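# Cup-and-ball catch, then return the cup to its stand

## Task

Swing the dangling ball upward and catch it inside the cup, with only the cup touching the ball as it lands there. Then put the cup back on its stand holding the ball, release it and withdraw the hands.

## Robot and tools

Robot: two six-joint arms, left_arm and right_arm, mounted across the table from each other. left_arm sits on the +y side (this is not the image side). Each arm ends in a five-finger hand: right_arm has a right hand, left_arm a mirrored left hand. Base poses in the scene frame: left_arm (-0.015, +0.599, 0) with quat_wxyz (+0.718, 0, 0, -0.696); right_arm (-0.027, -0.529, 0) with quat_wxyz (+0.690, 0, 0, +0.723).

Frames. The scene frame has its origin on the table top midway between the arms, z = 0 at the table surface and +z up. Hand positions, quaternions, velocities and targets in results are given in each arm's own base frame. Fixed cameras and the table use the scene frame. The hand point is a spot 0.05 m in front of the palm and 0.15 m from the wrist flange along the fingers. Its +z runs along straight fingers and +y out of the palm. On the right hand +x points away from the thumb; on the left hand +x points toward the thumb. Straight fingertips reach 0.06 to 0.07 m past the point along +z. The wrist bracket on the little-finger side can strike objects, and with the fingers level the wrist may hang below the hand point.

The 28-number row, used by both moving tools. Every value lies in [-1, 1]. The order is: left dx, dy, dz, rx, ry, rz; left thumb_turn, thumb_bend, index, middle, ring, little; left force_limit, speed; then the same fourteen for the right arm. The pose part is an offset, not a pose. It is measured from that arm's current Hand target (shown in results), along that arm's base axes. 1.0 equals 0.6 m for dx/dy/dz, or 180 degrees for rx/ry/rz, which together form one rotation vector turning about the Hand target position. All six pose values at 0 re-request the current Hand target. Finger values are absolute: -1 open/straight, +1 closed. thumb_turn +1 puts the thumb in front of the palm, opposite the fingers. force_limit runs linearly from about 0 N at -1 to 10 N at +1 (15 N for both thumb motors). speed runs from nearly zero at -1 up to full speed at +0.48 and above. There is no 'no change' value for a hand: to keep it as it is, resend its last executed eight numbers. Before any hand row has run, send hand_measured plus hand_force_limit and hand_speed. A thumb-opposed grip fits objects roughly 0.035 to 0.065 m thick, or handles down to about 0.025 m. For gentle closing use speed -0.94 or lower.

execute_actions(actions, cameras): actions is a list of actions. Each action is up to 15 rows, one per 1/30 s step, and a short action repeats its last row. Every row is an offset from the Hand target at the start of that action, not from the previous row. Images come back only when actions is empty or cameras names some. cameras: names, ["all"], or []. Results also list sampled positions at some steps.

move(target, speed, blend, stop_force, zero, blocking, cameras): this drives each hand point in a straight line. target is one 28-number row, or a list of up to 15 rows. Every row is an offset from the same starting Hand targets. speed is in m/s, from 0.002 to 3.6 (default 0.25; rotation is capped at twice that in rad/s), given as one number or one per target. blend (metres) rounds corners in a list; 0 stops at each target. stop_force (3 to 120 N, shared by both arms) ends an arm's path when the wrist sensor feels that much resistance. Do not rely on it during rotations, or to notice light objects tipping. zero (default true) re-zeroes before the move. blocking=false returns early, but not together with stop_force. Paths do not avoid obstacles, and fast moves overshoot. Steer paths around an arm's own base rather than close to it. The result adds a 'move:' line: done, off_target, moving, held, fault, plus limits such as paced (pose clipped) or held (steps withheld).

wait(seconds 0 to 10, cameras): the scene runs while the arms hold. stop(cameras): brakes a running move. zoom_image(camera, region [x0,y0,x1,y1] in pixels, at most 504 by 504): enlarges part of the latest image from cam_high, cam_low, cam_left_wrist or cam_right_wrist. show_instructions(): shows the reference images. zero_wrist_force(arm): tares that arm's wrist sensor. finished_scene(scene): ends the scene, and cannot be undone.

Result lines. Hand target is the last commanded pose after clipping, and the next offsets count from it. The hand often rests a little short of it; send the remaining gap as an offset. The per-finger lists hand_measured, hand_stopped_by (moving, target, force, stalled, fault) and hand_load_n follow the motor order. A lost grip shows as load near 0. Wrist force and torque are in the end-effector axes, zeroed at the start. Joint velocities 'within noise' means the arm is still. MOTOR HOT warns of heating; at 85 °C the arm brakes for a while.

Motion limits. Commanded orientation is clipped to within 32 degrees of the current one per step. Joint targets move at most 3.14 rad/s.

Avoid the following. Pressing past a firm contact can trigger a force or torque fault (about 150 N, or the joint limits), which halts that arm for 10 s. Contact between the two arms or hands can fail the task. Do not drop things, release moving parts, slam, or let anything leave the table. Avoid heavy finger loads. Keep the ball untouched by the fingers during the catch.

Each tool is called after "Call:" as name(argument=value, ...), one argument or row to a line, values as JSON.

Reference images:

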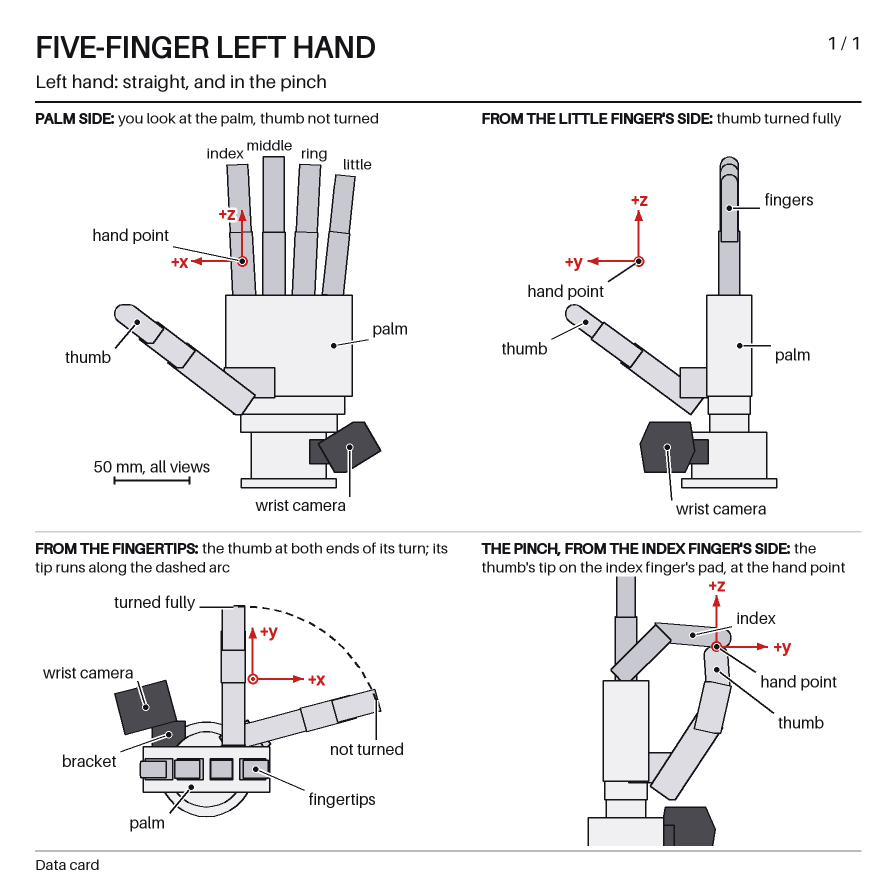

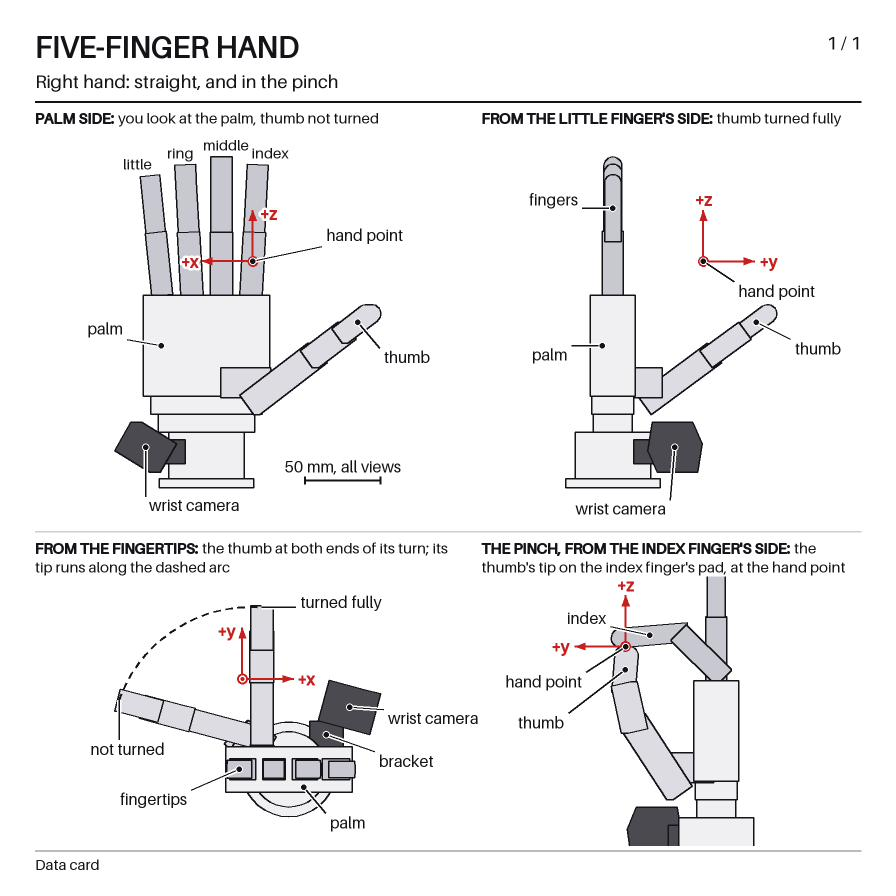

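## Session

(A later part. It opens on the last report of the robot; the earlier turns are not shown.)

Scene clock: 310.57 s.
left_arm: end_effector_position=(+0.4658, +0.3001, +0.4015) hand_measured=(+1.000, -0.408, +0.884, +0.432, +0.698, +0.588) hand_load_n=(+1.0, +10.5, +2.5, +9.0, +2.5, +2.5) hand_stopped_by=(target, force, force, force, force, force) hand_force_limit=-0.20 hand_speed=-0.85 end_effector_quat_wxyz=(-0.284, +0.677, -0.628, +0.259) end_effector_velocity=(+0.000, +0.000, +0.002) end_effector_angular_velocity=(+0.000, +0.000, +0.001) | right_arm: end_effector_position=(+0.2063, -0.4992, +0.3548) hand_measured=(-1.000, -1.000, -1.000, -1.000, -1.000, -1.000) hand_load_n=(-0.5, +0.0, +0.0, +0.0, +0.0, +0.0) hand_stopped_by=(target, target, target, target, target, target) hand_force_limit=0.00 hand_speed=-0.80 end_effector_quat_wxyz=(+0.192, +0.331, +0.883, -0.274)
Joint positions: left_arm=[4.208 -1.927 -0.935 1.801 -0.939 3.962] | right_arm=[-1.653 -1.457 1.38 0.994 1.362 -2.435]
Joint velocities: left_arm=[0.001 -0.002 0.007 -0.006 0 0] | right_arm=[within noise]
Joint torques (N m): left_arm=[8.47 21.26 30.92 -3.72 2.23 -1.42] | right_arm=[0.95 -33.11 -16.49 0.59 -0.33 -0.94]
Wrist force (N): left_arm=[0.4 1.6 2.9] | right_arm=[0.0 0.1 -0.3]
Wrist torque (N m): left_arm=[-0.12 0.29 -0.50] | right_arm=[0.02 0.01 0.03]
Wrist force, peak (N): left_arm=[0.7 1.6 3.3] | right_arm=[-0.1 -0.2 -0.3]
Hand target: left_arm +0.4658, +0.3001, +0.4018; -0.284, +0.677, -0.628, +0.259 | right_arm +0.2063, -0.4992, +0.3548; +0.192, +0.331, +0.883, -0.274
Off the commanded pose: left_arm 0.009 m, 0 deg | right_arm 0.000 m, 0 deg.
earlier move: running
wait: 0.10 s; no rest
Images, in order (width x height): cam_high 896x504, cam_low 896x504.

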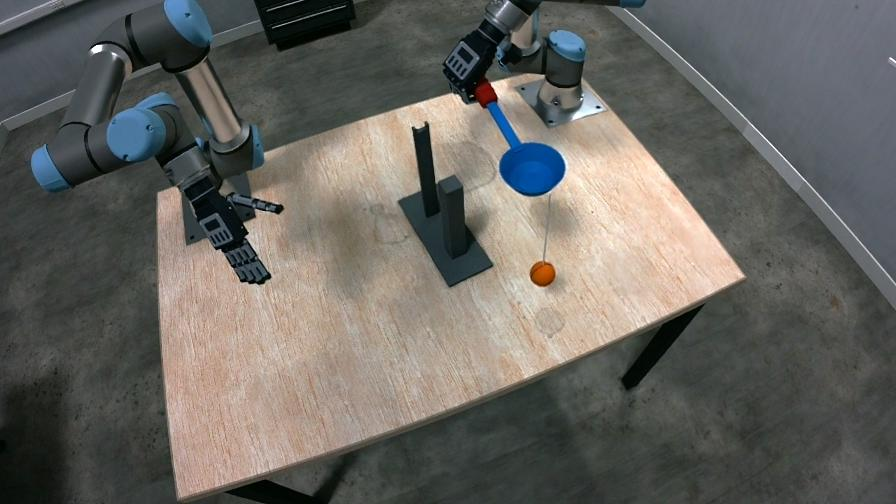

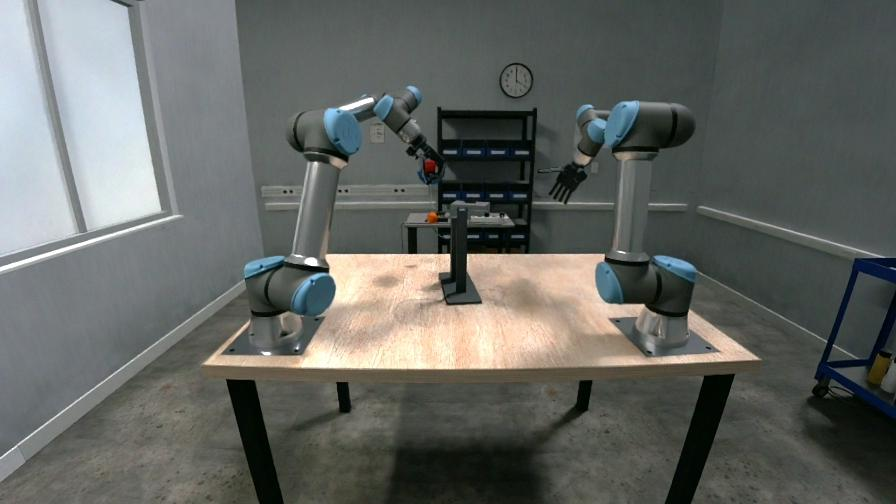

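Call:
wait(
  seconds=10,
)

Call:
wait(
  seconds=0.1667,
)

Call:
execute_actions(
  actions=[
    [[0,0,0,0,0,0,1,0.9,0.9,0.9,0.8,0.8,-0.2,-0.85,0,0,0,0,0,0,-1,-1,-1,-1,-1,-1,0,-0.8],[-0.003,0.0001,0,0,0,0,1,0.9,0.9,0.9,0.8,0.8,-0.2,-0.85,0,0,0,0,0,0,-1,-1,-1,-1,-1,-1,0,-0.8],[-0.0066,0.0002,0,0,0,0,1,0.9,0.9,0.9,0.8,0.8,-0.2,-0.85,0,0,0,0,0,0,-1,-1,-1,-1,-1,-1,0,-0.8],[-0.0105,0.0003,0,0,0,0,1,0.9,0.9,0.9,0.8,0.8,-0.2,-0.85,0,0,0,0,0,0,-1,-1,-1,-1,-1,-1,0,-0.8],[-0.0145,0.0005,0,0,0,0,1,0.9,0.9,0.9,0.8,0.8,-0.2,-0.85,0,0,0,0,0,0,-1,-1,-1,-1,-1,-1,0,-0.8],[-0.0184,0.0006,0,0,0,0,1,0.9,0.9,0.9,0.8,0.8,-0.2,-0.85,0,0,0,0,0,0,-1,-1,-1,-1,-1,-1,0,-0.8],[-0.022,0.0007,0,0,0,0,1,0.9,0.9,0.9,0.8,0.8,-0.2,-0.85,0,0,0,0,0,0,-1,-1,-1,-1,-1,-1,0,-0.8],[-0.025,0.0008,0,0,0,0,1,0.9,0.9,0.9,0.8,0.8,-0.2,-0.85,0,0,0,0,0,0,-1,-1,-1,-1,-1,-1,0,-0.8],[-0.0271,0.0065,0,0,0,0,1,0.9,0.9,0.9,0.8,0.8,-0.2,-0.85,0,0,0,0,0,0,-1,-1,-1,-1,-1,-1,0,-0.8],[-0.0283,0.0133,0,0,0,0,1,0.9,0.9,0.9,0.8,0.8,-0.2,-0.85,0,0,0,0,0,0,-1,-1,-1,-1,-1,-1,0,-0.8],[-0.0286,0.0206,0,0,0,0,1,0.9,0.9,0.9,0.8,0.8,-0.2,-0.85,0,0,0,0,0,0,-1,-1,-1,-1,-1,-1,0,-0.8],[-0.0278,0.0282,0,0,0,0,1,0.9,0.9,0.9,0.8,0.8,-0.2,-0.85,0,0,0,0,0,0,-1,-1,-1,-1,-1,-1,0,-0.8],[-0.0262,0.0355,0,0,0,0,1,0.9,0.9,0.9,0.8,0.8,-0.2,-0.85,0,0,0,0,0,0,-1,-1,-1,-1,-1,-1,0,-0.8],[-0.0237,0.0421,0,0,0,0,1,0.9,0.9,0.9,0.8,0.8,-0.2,-0.85,0,0,0,0,0,0,-1,-1,-1,-1,-1,-1,0,-0.8],[-0.0205,0.0477,0,0,0,0,1,0.9,0.9,0.9,0.8,0.8,-0.2,-0.85,0,0,0,0,0,0,-1,-1,-1,-1,-1,-1,0,-0.8]],
    [[0.0037,0.0042,0,0,0,0,1,0.9,0.9,0.9,0.8,0.8,-0.2,-0.85,0,0,0,0,0,0,-1,-1,-1,-1,-1,-1,0,-0.8],[0.0077,0.0067,0,0,0,0,1,0.9,0.9,0.9,0.8,0.8,-0.2,-0.85,0,0,0,0,0,0,-1,-1,-1,-1,-1,-1,0,-0.8],[0.0118,0.0075,0,0,0,0,1,0.9,0.9,0.9,0.8,0.8,-0.2,-0.85,0,0,0,0,0,0,-1,-1,-1,-1,-1,-1,0,-0.8],[0.0156,0.0065,0,0,0,0,1,0.9,0.9,0.9,0.8,0.8,-0.2,-0.85,0,0,0,0,0,0,-1,-1,-1,-1,-1,-1,0,-0.8],[0.0191,0.0037,0,0,0,0,1,0.9,0.9,0.9,0.8,0.8,-0.2,-0.85,0,0,0,0,0,0,-1,-1,-1,-1,-1,-1,0,-0.8],[0.022,-0.0007,0,0,0,0,1,0.9,0.9,0.9,0.8,0.8,-0.2,-0.85,0,0,0,0,0,0,-1,-1,-1,-1,-1,-1,0,-0.8],[0.0241,-0.0065,0,0,0,0,1,0.9,0.9,0.9,0.8,0.8,-0.2,-0.85,0,0,0,0,0,0,-1,-1,-1,-1,-1,-1,0,-0.8],[0.0253,-0.0132,0,0,0,0,1,0.9,0.9,0.9,0.8,0.8,-0.2,-0.85,0,0,0,0,0,0,-1,-1,-1,-1,-1,-1,0,-0.8],[0.0256,-0.0205,0,0,0,0,1,0.9,0.9,0.9,0.8,0.8,-0.2,-0.85,0,0,0,0,0,0,-1,-1,-1,-1,-1,-1,0,-0.8],[0.0248,-0.0281,0,0,0,0,1,0.9,0.9,0.9,0.8,0.8,-0.2,-0.85,0,0,0,0,0,0,-1,-1,-1,-1,-1,-1,0,-0.8],[0.0232,-0.0353,0,0,0,0,1,0.9,0.9,0.9,0.8,0.8,-0.2,-0.85,0,0,0,0,0,0,-1,-1,-1,-1,-1,-1,0,-0.8],[0.0207,-0.042,0,0,0,0,1,0.9,0.9,0.9,0.8,0.8,-0.2,-0.85,0,0,0,0,0,0,-1,-1,-1,-1,-1,-1,0,-0.8],[0.0205,-0.0477,0,0,0,0,1,0.9,0.9,0.9,0.8,0.8,-0.2,-0.85,0,0,0,0,0,0,-1,-1,-1,-1,-1,-1,0,-0.8],[0.0204,-0.052,0,0,0,0,1,0.9,0.9,0.9,0.8,0.8,-0.2,-0.85,0,0,0,0,0,0,-1,-1,-1,-1,-1,-1,0,-0.8],[0.0203,-0.0547,0,0,0,0,1,0.9,0.9,0.9,0.8,0.8,-0.2,-0.85,0,0,0,0,0,0,-1,-1,-1,-1,-1,-1,0,-0.8]],
    [[0,-0.0009,0,0,0,0,1,0.9,0.9,0.9,0.8,0.8,-0.2,-0.85,0,0,0,0,0,0,-1,-1,-1,-1,-1,-1,0,-0.8],[0,0,0,0,0,0,1,0.9,0.9,0.9,0.8,0.8,-0.2,-0.85,0,0,0,0,0,0,-1,-1,-1,-1,-1,-1,0,-0.8],[0.0001,0.0027,0,0,0,0,1,0.9,0.9,0.9,0.8,0.8,-0.2,-0.85,0,0,0,0,0,0,-1,-1,-1,-1,-1,-1,0,-0.8],[0.0002,0.007,0,0,0,0,1,0.9,0.9,0.9,0.8,0.8,-0.2,-0.85,0,0,0,0,0,0,-1,-1,-1,-1,-1,-1,0,-0.8]],
  ],
  cameras=["cam_high","cam_low"],
)

Call:
move(
  target=[0,0,-0.016667,0,0,0,1,0.9,0.9,0.9,0.8,0.8,-0.2,-0.85,0,0,0,0,0,0,-1,-1,-1,-1,-1,-1,0,-0.8],
  speed=0.002,
  blocking=false,
  cameras=["cam_high","cam_low"],
)

Call:
wait(
  seconds=0.1,
  cameras=["cam_high","cam_low"],
)

Call:
wait(
  seconds=0.1,
  cameras=["cam_high","cam_low"],
)

Call:
wait(
  seconds=0.1,
  cameras=["cam_high","cam_low"],
)

Call:
wait(
  seconds=0.1,
  cameras=["cam_high","cam_low"],
)

Scene clock: 314.90 s.
left_arm: end_effector_position=(+0.4658, +0.3001, +0.4100) hand_measured=(+1.000, -0.408, +0.884, +0.432, +0.698, +0.588) hand_load_n=(+0.5, +10.5, +2.5, +8.5, +2.5, +3.0) hand_stopped_by=(target, force, force, force, force, force) hand_force_limit=-0.20 hand_speed=-0.85 end_effector_quat_wxyz=(-0.284, +0.677, -0.628, +0.259) | right_arm: end_effector_position=(+0.2063, -0.4992, +0.3548) hand_measured=(-1.000, -1.000, -1.000, -1.000, -1.000, -1.000) hand_load_n=(+0.0, -0.5, +0.0, +0.0, +0.0, +0.0) hand_stopped_by=(target, target, target, target, target, target) hand_force_limit=0.00 hand_speed=-0.80 end_effector_quat_wxyz=(+0.192, +0.331, +0.883, -0.274)
Joint positions: left_arm=[4.208 -1.934 -0.902 1.776 -0.939 3.962] | right_arm=[-1.653 -1.457 1.38 0.994 1.362 -2.435]
Joint torques (N m): left_arm=[7.04 21.36 31.19 -3.6 2.22 -1.36] | right_arm=[1.07 -33.48 -17.33 0.46 -0.37 -0.88]
Wrist force (N): left_arm=[0.5 1.9 3.3] | right_arm=[-0.2 0.1 -0.2]
Wrist torque (N m): left_arm=[-0.13 0.31 -0.49] | right_arm=[0.00 0.04 0.02]
Wrist force, peak (N): left_arm=[0.9 1.7 3.4] | right_arm=[-0.3 0.2 -0.6]
Hand target: left_arm +0.4658, +0.3001, +0.4100; -0.284, +0.677, -0.628, +0.259 | right_arm +0.2063, -0.4992, +0.3548; +0.192, +0.331, +0.883, -0.274
Off the commanded pose: left_arm 0.000 m, 0 deg | right_arm 0.000 m, 0 deg.
earlier move: done
wait: 2.03 of 10 s (the move ended)

Scene clock: 315.10 s.
left_arm: end_effector_position=(+0.4658, +0.3001, +0.4100) hand_measured=(+1.000, -0.408, +0.884, +0.432, +0.698, +0.588) hand_load_n=(+1.0, +10.5, +2.5, +8.5, +2.0, +3.0) hand_stopped_by=(target, force, force, force, force, force) hand_force_limit=-0.20 hand_speed=-0.85 end_effector_quat_wxyz=(-0.284, +0.677, -0.628, +0.259) | right_arm: end_effector_position=(+0.2063, -0.4992, +0.3548) hand_measured=(-1.000, -1.000, -1.000, -1.000, -1.000, -1.000) hand_load_n=(+0.0, +0.0, +0.0, +0.0, +0.0, +0.0) hand_stopped_by=(target, target, target, target, target, target) hand_force_limit=0.00 hand_speed=-0.80 end_effector_quat_wxyz=(+0.192, +0.331, +0.883, -0.274)
Joint positions: left_arm=[4.208 -1.934 -0.902 1.775 -0.939 3.962] | right_arm=[-1.653 -1.457 1.38 0.994 1.362 -2.435]
Joint torques (N m): left_arm=[7.25 21.3 30.94 -3.65 2.07 -1.14] | right_arm=[1.57 -33.36 -17.39 0.55 -0.35 -0.97]
Wrist force (N): left_arm=[0.6 1.8 3.2] | right_arm=[0.0 0.2 -0.2]
Wrist torque (N m): left_arm=[-0.14 0.29 -0.49] | right_arm=[0.02 0.01 0.03]
Wrist force, peak (N): left_arm=[0.6 1.8 3.2] | right_arm=[-0.1 0.0 -0.6]
Hand target: left_arm +0.4658, +0.3001, +0.4100; -0.284, +0.677, -0.628, +0.259 | right_arm +0.2063, -0.4992, +0.3548; +0.192, +0.331, +0.883, -0.274
Off the commanded pose: left_arm 0.000 m, 0 deg | right_arm 0.000 m, 0 deg.
wait: 0.20 s; at rest by 0.17 s

Scene clock: 316.80 s.
left_arm: end_effector_position=(+0.4657, +0.3000, +0.4100) hand_measured=(+1.000, -0.408, +0.884, +0.432, +0.698, +0.588) hand_load_n=(+1.0, +10.0, +2.5, +9.0, +2.5, +2.5) hand_stopped_by=(target, force, force, force, force, force) hand_force_limit=-0.20 hand_speed=-0.85 end_effector_quat_wxyz=(-0.284, +0.677, -0.628, +0.259) | right_arm: end_effector_position=(+0.2063, -0.4992, +0.3548) hand_measured=(-1.000, -1.000, -1.000, -1.000, -1.000, -1.000) hand_load_n=(-0.5, +0.0, +0.0, +0.0, +0.0, +0.0) hand_stopped_by=(target, target, target, target, target, target) hand_force_limit=0.00 hand_speed=-0.80 end_effector_quat_wxyz=(+0.192, +0.331, +0.883, -0.274)
Joint positions: left_arm=[4.208 -1.934 -0.902 1.775 -0.939 3.962] | right_arm=[-1.653 -1.457 1.38 0.994 1.362 -2.435]
Joint torques (N m): left_arm=[8.82 25.32 31.06 1.57 2.25 0.09] | right_arm=[1.79 -32.52 -17.11 0.57 -0.29 -1.05]
Wrist force (N): left_arm=[0.7 1.5 3.0] | right_arm=[-0.1 0.0 -0.3]
Wrist torque (N m): left_arm=[-0.16 0.25 -0.39] | right_arm=[0.00 0.01 0.03]
Wrist force, peak (N): left_arm=[-0.1 2.0 3.5] | right_arm=[-0.3 0.1 -0.5]
Hand target: left_arm +0.4658, +0.3001, +0.4100; -0.284, +0.677, -0.628, +0.259 | right_arm +0.2063, -0.4992, +0.3548; +0.192, +0.331, +0.883, -0.274
Off the commanded pose: left_arm 0.000 m, 0 deg | right_arm 0.000 m, 0 deg.
Step readings (end_effector_position of left_arm | right_arm):
0: (+0.4658, +0.3001, +0.4100) | (+0.2063, -0.4992, +0.3548)
1: (+0.4658, +0.3001, +0.4100) | (+0.2063, -0.4992, +0.3548)
2: (+0.4658, +0.3001, +0.4100) | (+0.2063, -0.4992, +0.3548)
4: (+0.4653, +0.3002, +0.4100) | (+0.2063, -0.4992, +0.3548)
8: (+0.4598, +0.3003, +0.4100) | (+0.2063, -0.4992, +0.3548)
15: (+0.4507, +0.3115, +0.4099) | (+0.2063, -0.4992, +0.3548)
16: (+0.4507, +0.3147, +0.4098) | (+0.2063, -0.4992, +0.3548)
17: (+0.4512, +0.3180, +0.4097) | (+0.2063, -0.4992, +0.3548)
19: (+0.4536, +0.3244, +0.4095) | (+0.2063, -0.4992, +0.3548)
23: (+0.4607, +0.3285, +0.4096) | (+0.2063, -0.4992, +0.3548)
30: (+0.4664, +0.3108, +0.4101) | (+0.2063, -0.4992, +0.3548)
31: (+0.4663, +0.3069, +0.4101) | (+0.2063, -0.4992, +0.3548)
32: (+0.4661, +0.3042, +0.4101) | (+0.2063, -0.4992, +0.3548)
34: (+0.4659, +0.3005, +0.4100) | (+0.2063, -0.4992, +0.3548)
38: (+0.4658, +0.2997, +0.4100) | (+0.2063, -0.4992, +0.3548)
45: (+0.4658, +0.2999, +0.4100) | (+0.2063, -0.4992, +0.3548)
Images, in order (width x height): cam_high 896x504, cam_low 896x504.

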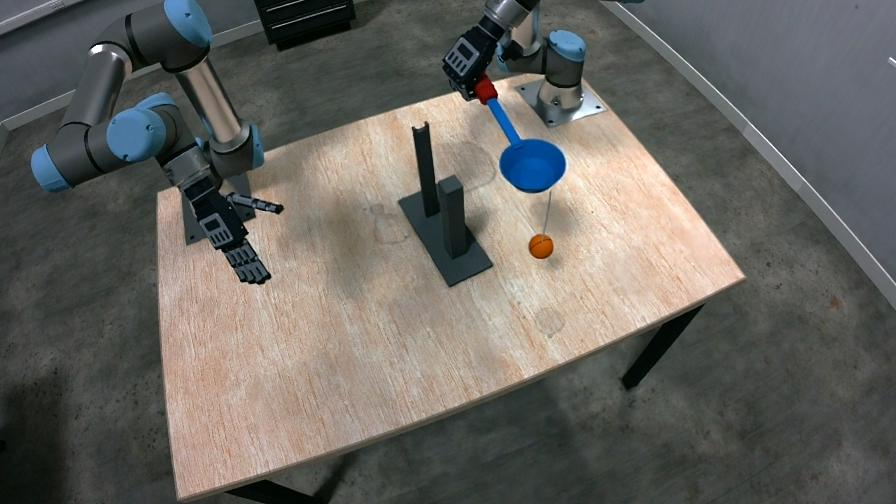

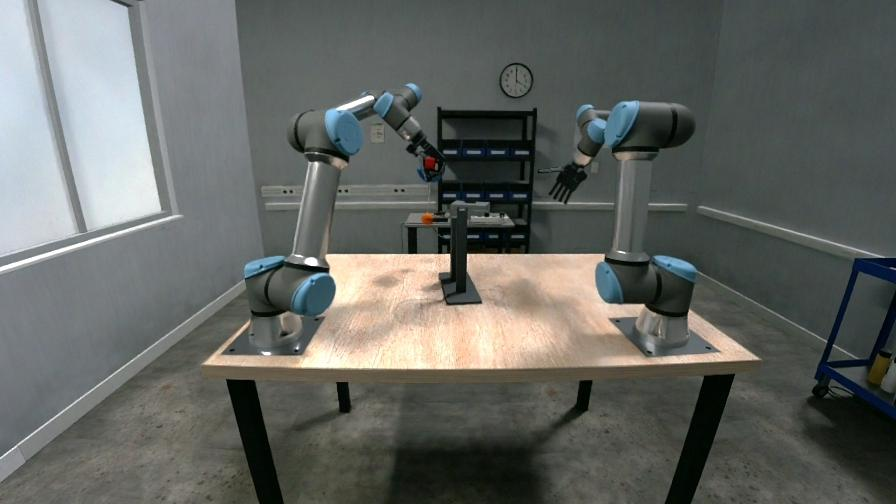

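Scene clock: 317.30 s.
left_arm: end_effector_position=(+0.4658, +0.3001, +0.4093) hand_measured=(+1.000, -0.408, +0.884, +0.432, +0.698, +0.588) hand_load_n=(+0.5, +10.5, +2.5, +8.5, +2.5, +3.0) hand_stopped_by=(target, force, force, force, force, force) hand_force_limit=-0.20 hand_speed=-0.85 end_effector_quat_wxyz=(-0.284, +0.677, -0.628, +0.259) end_effector_velocity=(+0.000, +0.000, -0.002) end_effector_angular_velocity=(+0.000, +0.000, -0.001) | right_arm: end_effector_position=(+0.2063, -0.4992, +0.3548) hand_measured=(-1.000, -1.000, -1.000, -1.000, -1.000, -1.000) hand_load_n=(+0.0, +0.0, +0.0, +0.0, +0.0, +0.0) hand_stopped_by=(target, target, target, target, target, target) hand_force_limit=0.00 hand_speed=-0.80 end_effector_quat_wxyz=(+0.192, +0.331, +0.883, -0.274)
Joint positions: left_arm=[4.208 -1.934 -0.904 1.777 -0.939 3.962] | right_arm=[-1.653 -1.457 1.38 0.994 1.362 -2.435]
Joint velocities: left_arm=[0 0.003 -0.009 0.006 0 0] | right_arm=[within noise]
Joint torques (N m): left_arm=[8.41 46.92 9.18 1.43 2.11 1.83] | right_arm=[1.46 -33.27 -17.06 0.58 -0.3 -1]
Wrist force (N): left_arm=[0.6 1.6 3.3] | right_arm=[0.0 -0.1 -0.3]
Wrist torque (N m): left_arm=[-0.17 0.29 -0.38] | right_arm=[-0.02 0.01 0.03]
Wrist force, peak (N): left_arm=[0.7 1.6 3.3] | right_arm=[-0.3 0.0 -0.4]
Hand target: left_arm +0.4658, +0.3001, +0.4090; -0.284, +0.677, -0.628, +0.259 | right_arm +0.2063, -0.4992, +0.3548; +0.192, +0.331, +0.883, -0.274
Off the commanded pose: left_arm 0.009 m, 0 deg | right_arm 0.000 m, 0 deg.
move: running
Images, in order (width x height): cam_high 896x504, cam_low 896x504.

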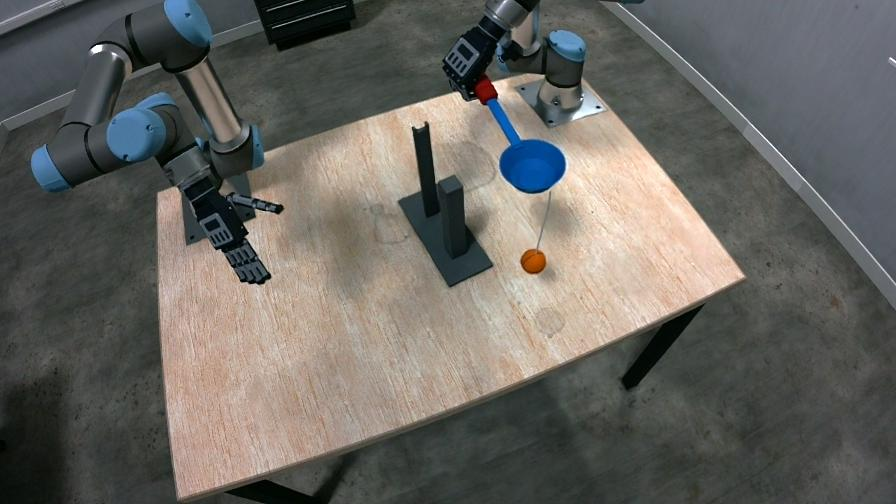

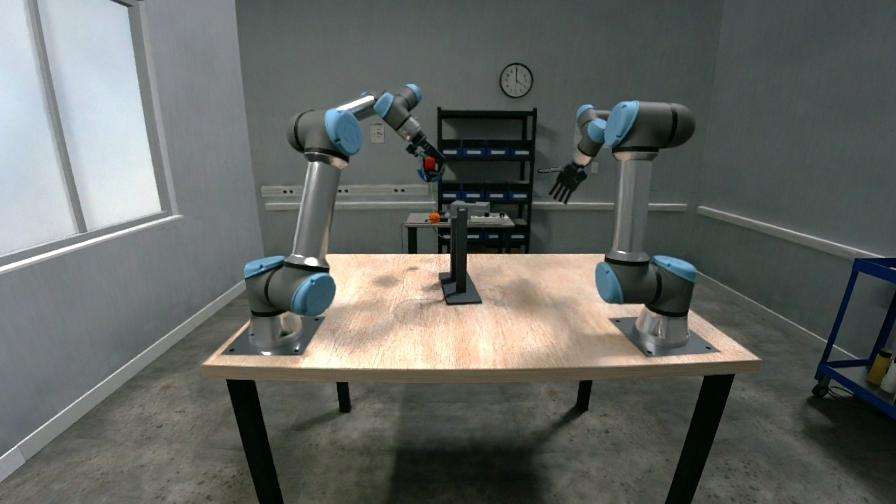

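Scene clock: 317.40 s.
left_arm: end_effector_position=(+0.4658, +0.3001, +0.4091) hand_measured=(+1.000, -0.408, +0.884, +0.432, +0.698, +0.588) hand_load_n=(+0.5, +10.5, +2.5, +9.0, +2.5, +3.0) hand_stopped_by=(target, force, force, force, force, force) hand_force_limit=-0.20 hand_speed=-0.85 end_effector_quat_wxyz=(-0.284, +0.677, -0.628, +0.259) end_effector_velocity=(+0.000, +0.000, -0.002) end_effector_angular_velocity=(-0.001, -0.001, +0.001) | right_arm: end_effector_position=(+0.2063, -0.4992, +0.3548) hand_measured=(-1.000, -1.000, -1.000, -1.000, -1.000, -1.000) hand_load_n=(+0.0, +0.0, +0.0, +0.0, +0.0, +0.0) hand_stopped_by=(target, target, target, target, target, target) hand_force_limit=0.00 hand_speed=-0.80 end_effector_quat_wxyz=(+0.192, +0.331, +0.883, -0.274)
Joint positions: left_arm=[4.208 -1.934 -0.905 1.778 -0.939 3.962] | right_arm=[-1.653 -1.457 1.38 0.994 1.362 -2.435]
Joint velocities: left_arm=[0 0.002 -0.008 0.006 0.001 -0.002] | right_arm=[within noise]
Joint torques (N m): left_arm=[8.51 46.93 8.12 1.41 2.08 1.81] | right_arm=[1 -32.73 -17.25 0.38 -0.22 -0.81]
Wrist force (N): left_arm=[0.8 1.9 3.0] | right_arm=[0.0 0.0 -0.5]
Wrist torque (N m): left_arm=[-0.11 0.25 -0.38] | right_arm=[0.01 0.01 0.03]
Wrist force, peak (N): left_arm=[0.4 1.9 3.4] | right_arm=[0.0 0.0 -0.5]
Hand target: left_arm +0.4658, +0.3001, +0.4088; -0.284, +0.677, -0.628, +0.259 | right_arm +0.2063, -0.4992, +0.3548; +0.192, +0.331, +0.883, -0.274
Off the commanded pose: left_arm 0.009 m, 0 deg | right_arm 0.000 m, 0 deg.
earlier move: running
wait: 0.10 s; no rest
Images, in order (width x height): cam_high 896x504, cam_low 896x504.

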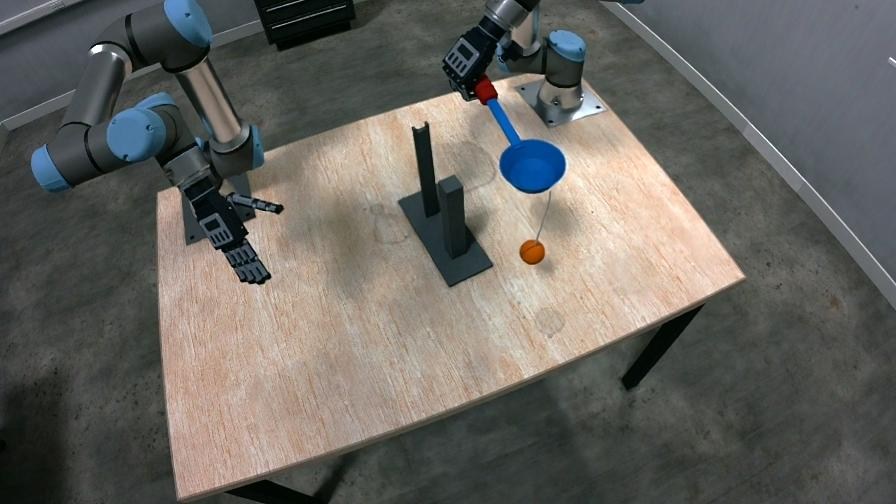

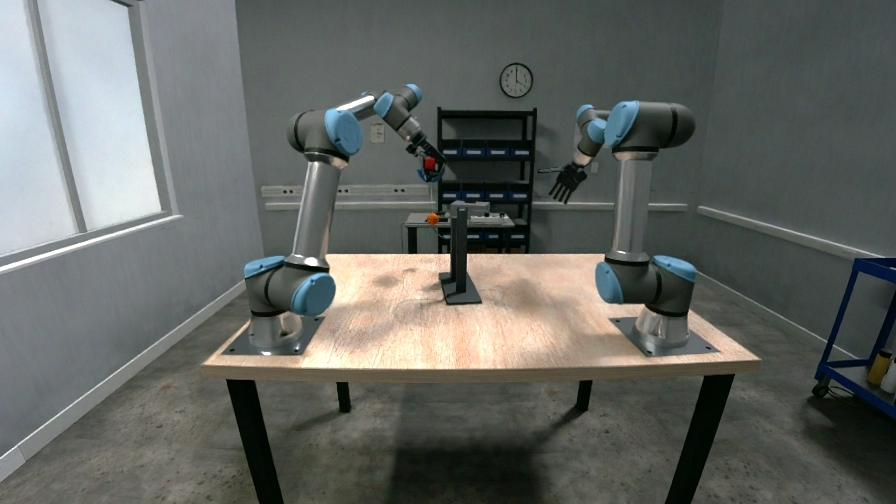

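Scene clock: 317.50 s.
left_arm: end_effector_position=(+0.4658, +0.3001, +0.4089) hand_measured=(+1.000, -0.408, +0.884, +0.432, +0.698, +0.588) hand_load_n=(+1.0, +10.5, +2.5, +9.0, +2.5, +3.0) hand_stopped_by=(target, force, force, force, force, force) hand_force_limit=-0.20 hand_speed=-0.85 end_effector_quat_wxyz=(-0.284, +0.677, -0.628, +0.259) end_effector_velocity=(+0.000, +0.000, -0.002) end_effector_angular_velocity=(+0.000, +0.000, +0.000) | right_arm: end_effector_position=(+0.2063, -0.4992, +0.3548) hand_measured=(-1.000, -1.000, -1.000, -1.000, -1.000, -1.000) hand_load_n=(+0.0, +0.0, +0.0, +0.0, +0.0, +0.0) hand_stopped_by=(target, target, target, target, target, target) hand_force_limit=0.00 hand_speed=-0.80 end_effector_quat_wxyz=(+0.192, +0.331, +0.883, -0.274)
Joint positions: left_arm=[4.208 -1.933 -0.906 1.779 -0.939 3.962] | right_arm=[-1.653 -1.457 1.38 0.994 1.362 -2.435]
Joint velocities: left_arm=[0 0.002 -0.008 0.005 0 0] | right_arm=[within noise]
Joint torques (N m): left_arm=[7.7 47.29 8.91 1.52 2.21 1.8] | right_arm=[1.3 -33.61 -16.82 0.48 -0.29 -0.85]
Wrist force (N): left_arm=[0.6 1.8 3.2] | right_arm=[0.0 0.1 -0.4]
Wrist torque (N m): left_arm=[-0.15 0.29 -0.40] | right_arm=[0.01 0.00 0.03]
Wrist force, peak (N): left_arm=[0.6 1.8 3.2] | right_arm=[0.0 0.0 -0.5]
Hand target: left_arm +0.4658, +0.3001, +0.4086; -0.284, +0.677, -0.628, +0.259 | right_arm +0.2063, -0.4992, +0.3548; +0.192, +0.331, +0.883, -0.274
Off the commanded pose: left_arm 0.009 m, 0 deg | right_arm 0.000 m, 0 deg.
earlier move: running
wait: 0.10 s; no rest
Images, in order (width x height): cam_high 896x504, cam_low 896x504.

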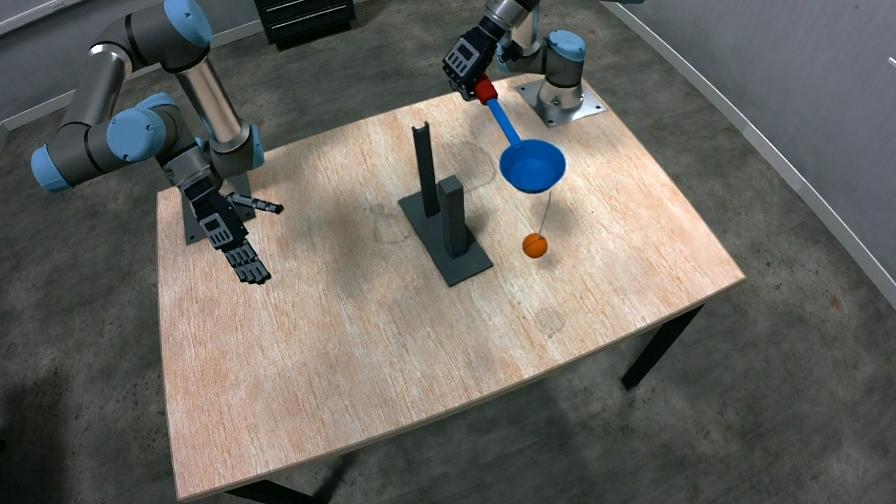

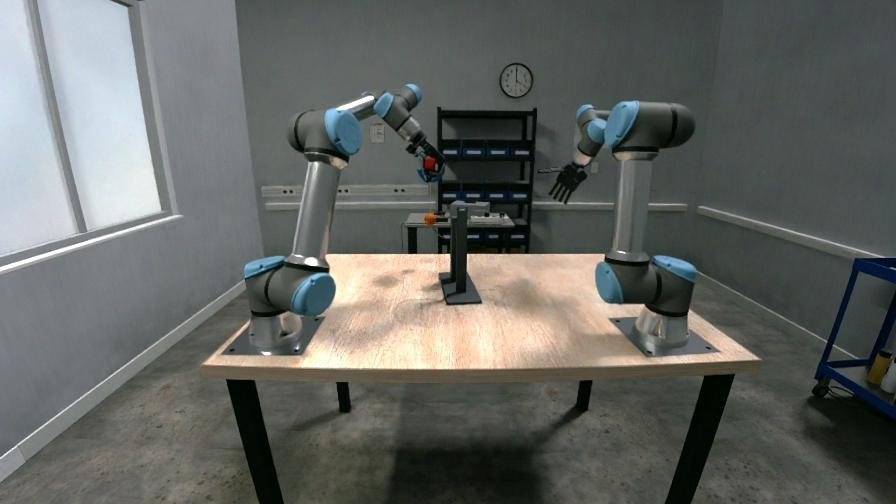

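Scene clock: 317.60 s.
left_arm: end_effector_position=(+0.4658, +0.3001, +0.4087) hand_measured=(+1.000, -0.408, +0.884, +0.432, +0.698, +0.588) hand_load_n=(+0.5, +10.5, +2.5, +8.5, +2.5, +3.0) hand_stopped_by=(target, force, force, force, force, force) hand_force_limit=-0.20 hand_speed=-0.85 end_effector_quat_wxyz=(-0.284, +0.677, -0.628, +0.259) end_effector_velocity=(+0.000, +0.000, -0.002) end_effector_angular_velocity=(-0.001, +0.001, +0.001) | right_arm: end_effector_position=(+0.2063, -0.4992, +0.3548) hand_measured=(-1.000, -1.000, -1.000, -1.000, -1.000, -1.000) hand_load_n=(+0.0, +0.0, +0.0, +0.0, +0.5, +0.0) hand_stopped_by=(target, target, target, target, target, target) hand_force_limit=0.00 hand_speed=-0.80 end_effector_quat_wxyz=(+0.192, +0.331, +0.883, -0.274)
Joint positions: left_arm=[4.208 -1.933 -0.907 1.779 -0.939 3.962] | right_arm=[-1.653 -1.457 1.38 0.994 1.362 -2.435]
Joint velocities: left_arm=[0 0.002 -0.009 0.006 -0.001 -0.001] | right_arm=[within noise]
Joint torques (N m): left_arm=[8.46 47.78 9.03 1.46 2.07 1.8] | right_arm=[1.65 -33.32 -16.43 0.39 -0.28 -0.98]
Wrist force (N): left_arm=[0.7 1.9 3.2] | right_arm=[0.1 0.0 -0.4]
Wrist torque (N m): left_arm=[-0.13 0.26 -0.39] | right_arm=[0.00 0.00 0.04]
Wrist force, peak (N): left_arm=[0.7 1.9 3.2] | right_arm=[0.1 0.0 -0.4]
Hand target: left_arm +0.4658, +0.3001, +0.4084; -0.284, +0.677, -0.628, +0.259 | right_arm +0.2063, -0.4992, +0.3548; +0.192, +0.331, +0.883, -0.274
Off the commanded pose: left_arm 0.009 m, 0 deg | right_arm 0.000 m, 0 deg.
earlier move: running
wait: 0.10 s; no rest
Images, in order (width x height): cam_high 896x504, cam_low 896x504.

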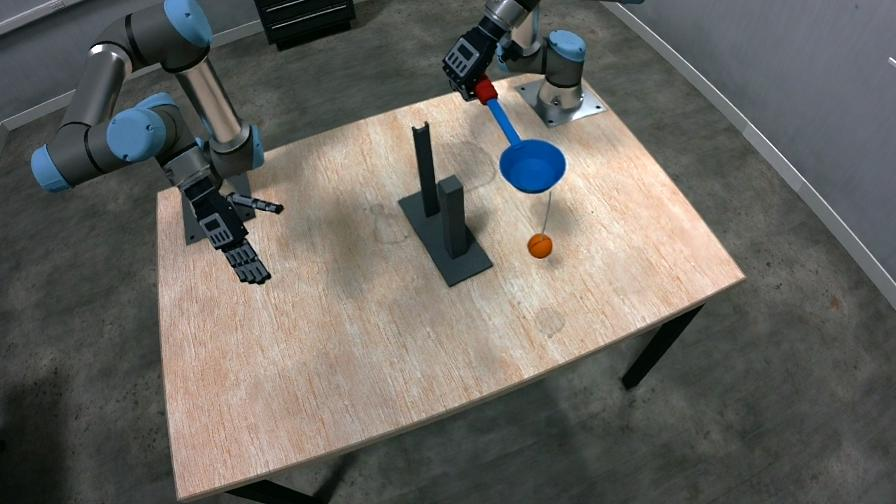

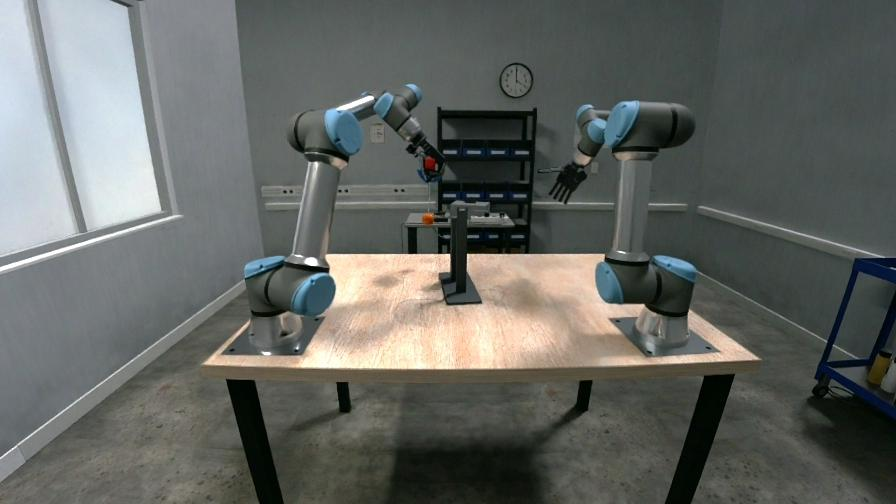

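Scene clock: 317.70 s.
left_arm: end_effector_position=(+0.4658, +0.3001, +0.4086) hand_measured=(+1.000, -0.408, +0.884, +0.432, +0.698, +0.588) hand_load_n=(+1.0, +11.0, +2.5, +8.5, +2.5, +3.0) hand_stopped_by=(target, force, force, force, force, force) hand_force_limit=-0.20 hand_speed=-0.85 end_effector_quat_wxyz=(-0.284, +0.677, -0.628, +0.259) end_effector_velocity=(+0.000, +0.000, -0.002) end_effector_angular_velocity=(+0.000, -0.001, +0.001) | right_arm: end_effector_position=(+0.2063, -0.4992, +0.3548) hand_measured=(-1.000, -1.000, -1.000, -1.000, -1.000, -1.000) hand_load_n=(-0.5, +0.0, -0.5, +0.0, +0.0, +0.0) hand_stopped_by=(target, target, target, target, target, target) hand_force_limit=0.00 hand_speed=-0.80 end_effector_quat_wxyz=(+0.192, +0.331, +0.883, -0.274)
Joint positions: left_arm=[4.208 -1.933 -0.907 1.78 -0.939 3.962] | right_arm=[-1.653 -1.457 1.38 0.994 1.362 -2.435]
Joint velocities: left_arm=[0.001 0.002 -0.008 0.006 0.001 0] | right_arm=[within noise]
Joint torques (N m): left_arm=[8.58 48.14 8.61 1.54 2.03 1.78] | right_arm=[1.78 -32.84 -17 0.62 -0.35 -0.98]
Wrist force (N): left_arm=[0.5 2.0 3.1] | right_arm=[0.0 0.1 -0.5]
Wrist torque (N m): left_arm=[-0.11 0.29 -0.41] | right_arm=[0.02 0.02 0.03]
Wrist force, peak (N): left_arm=[0.5 2.0 3.1] | right_arm=[0.0 0.1 -0.5]
Hand target: left_arm +0.4658, +0.3001, +0.4082; -0.284, +0.677, -0.628, +0.259 | right_arm +0.2063, -0.4992, +0.3548; +0.192, +0.331, +0.883, -0.274
Off the commanded pose: left_arm 0.009 m, 0 deg | right_arm 0.000 m, 0 deg.
earlier move: running
wait: 0.10 s; no rest
Images, in order (width x height): cam_high 896x504, cam_low 896x504.

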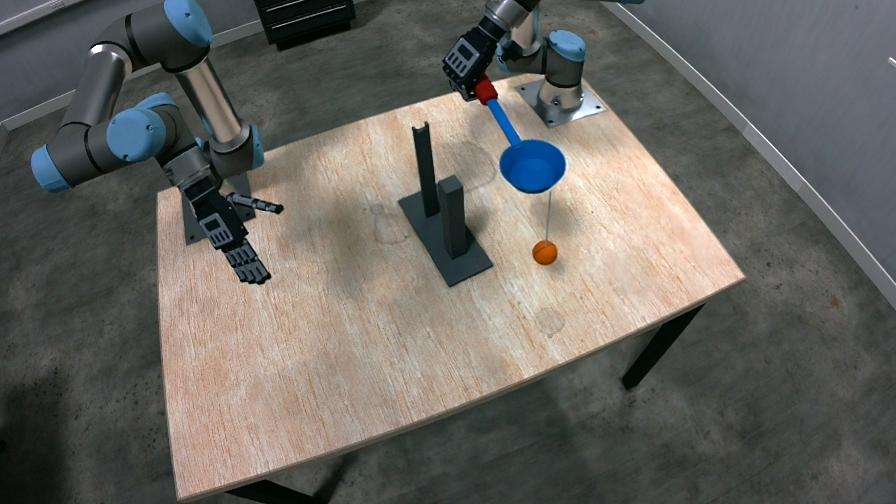

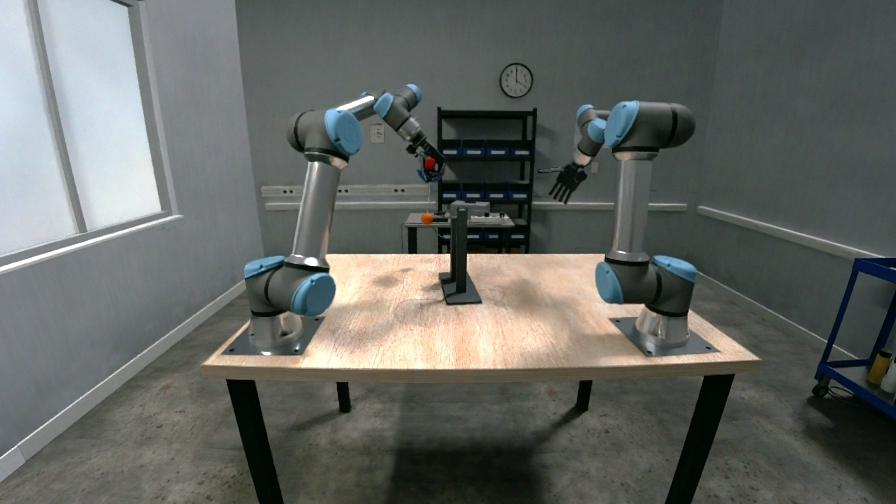

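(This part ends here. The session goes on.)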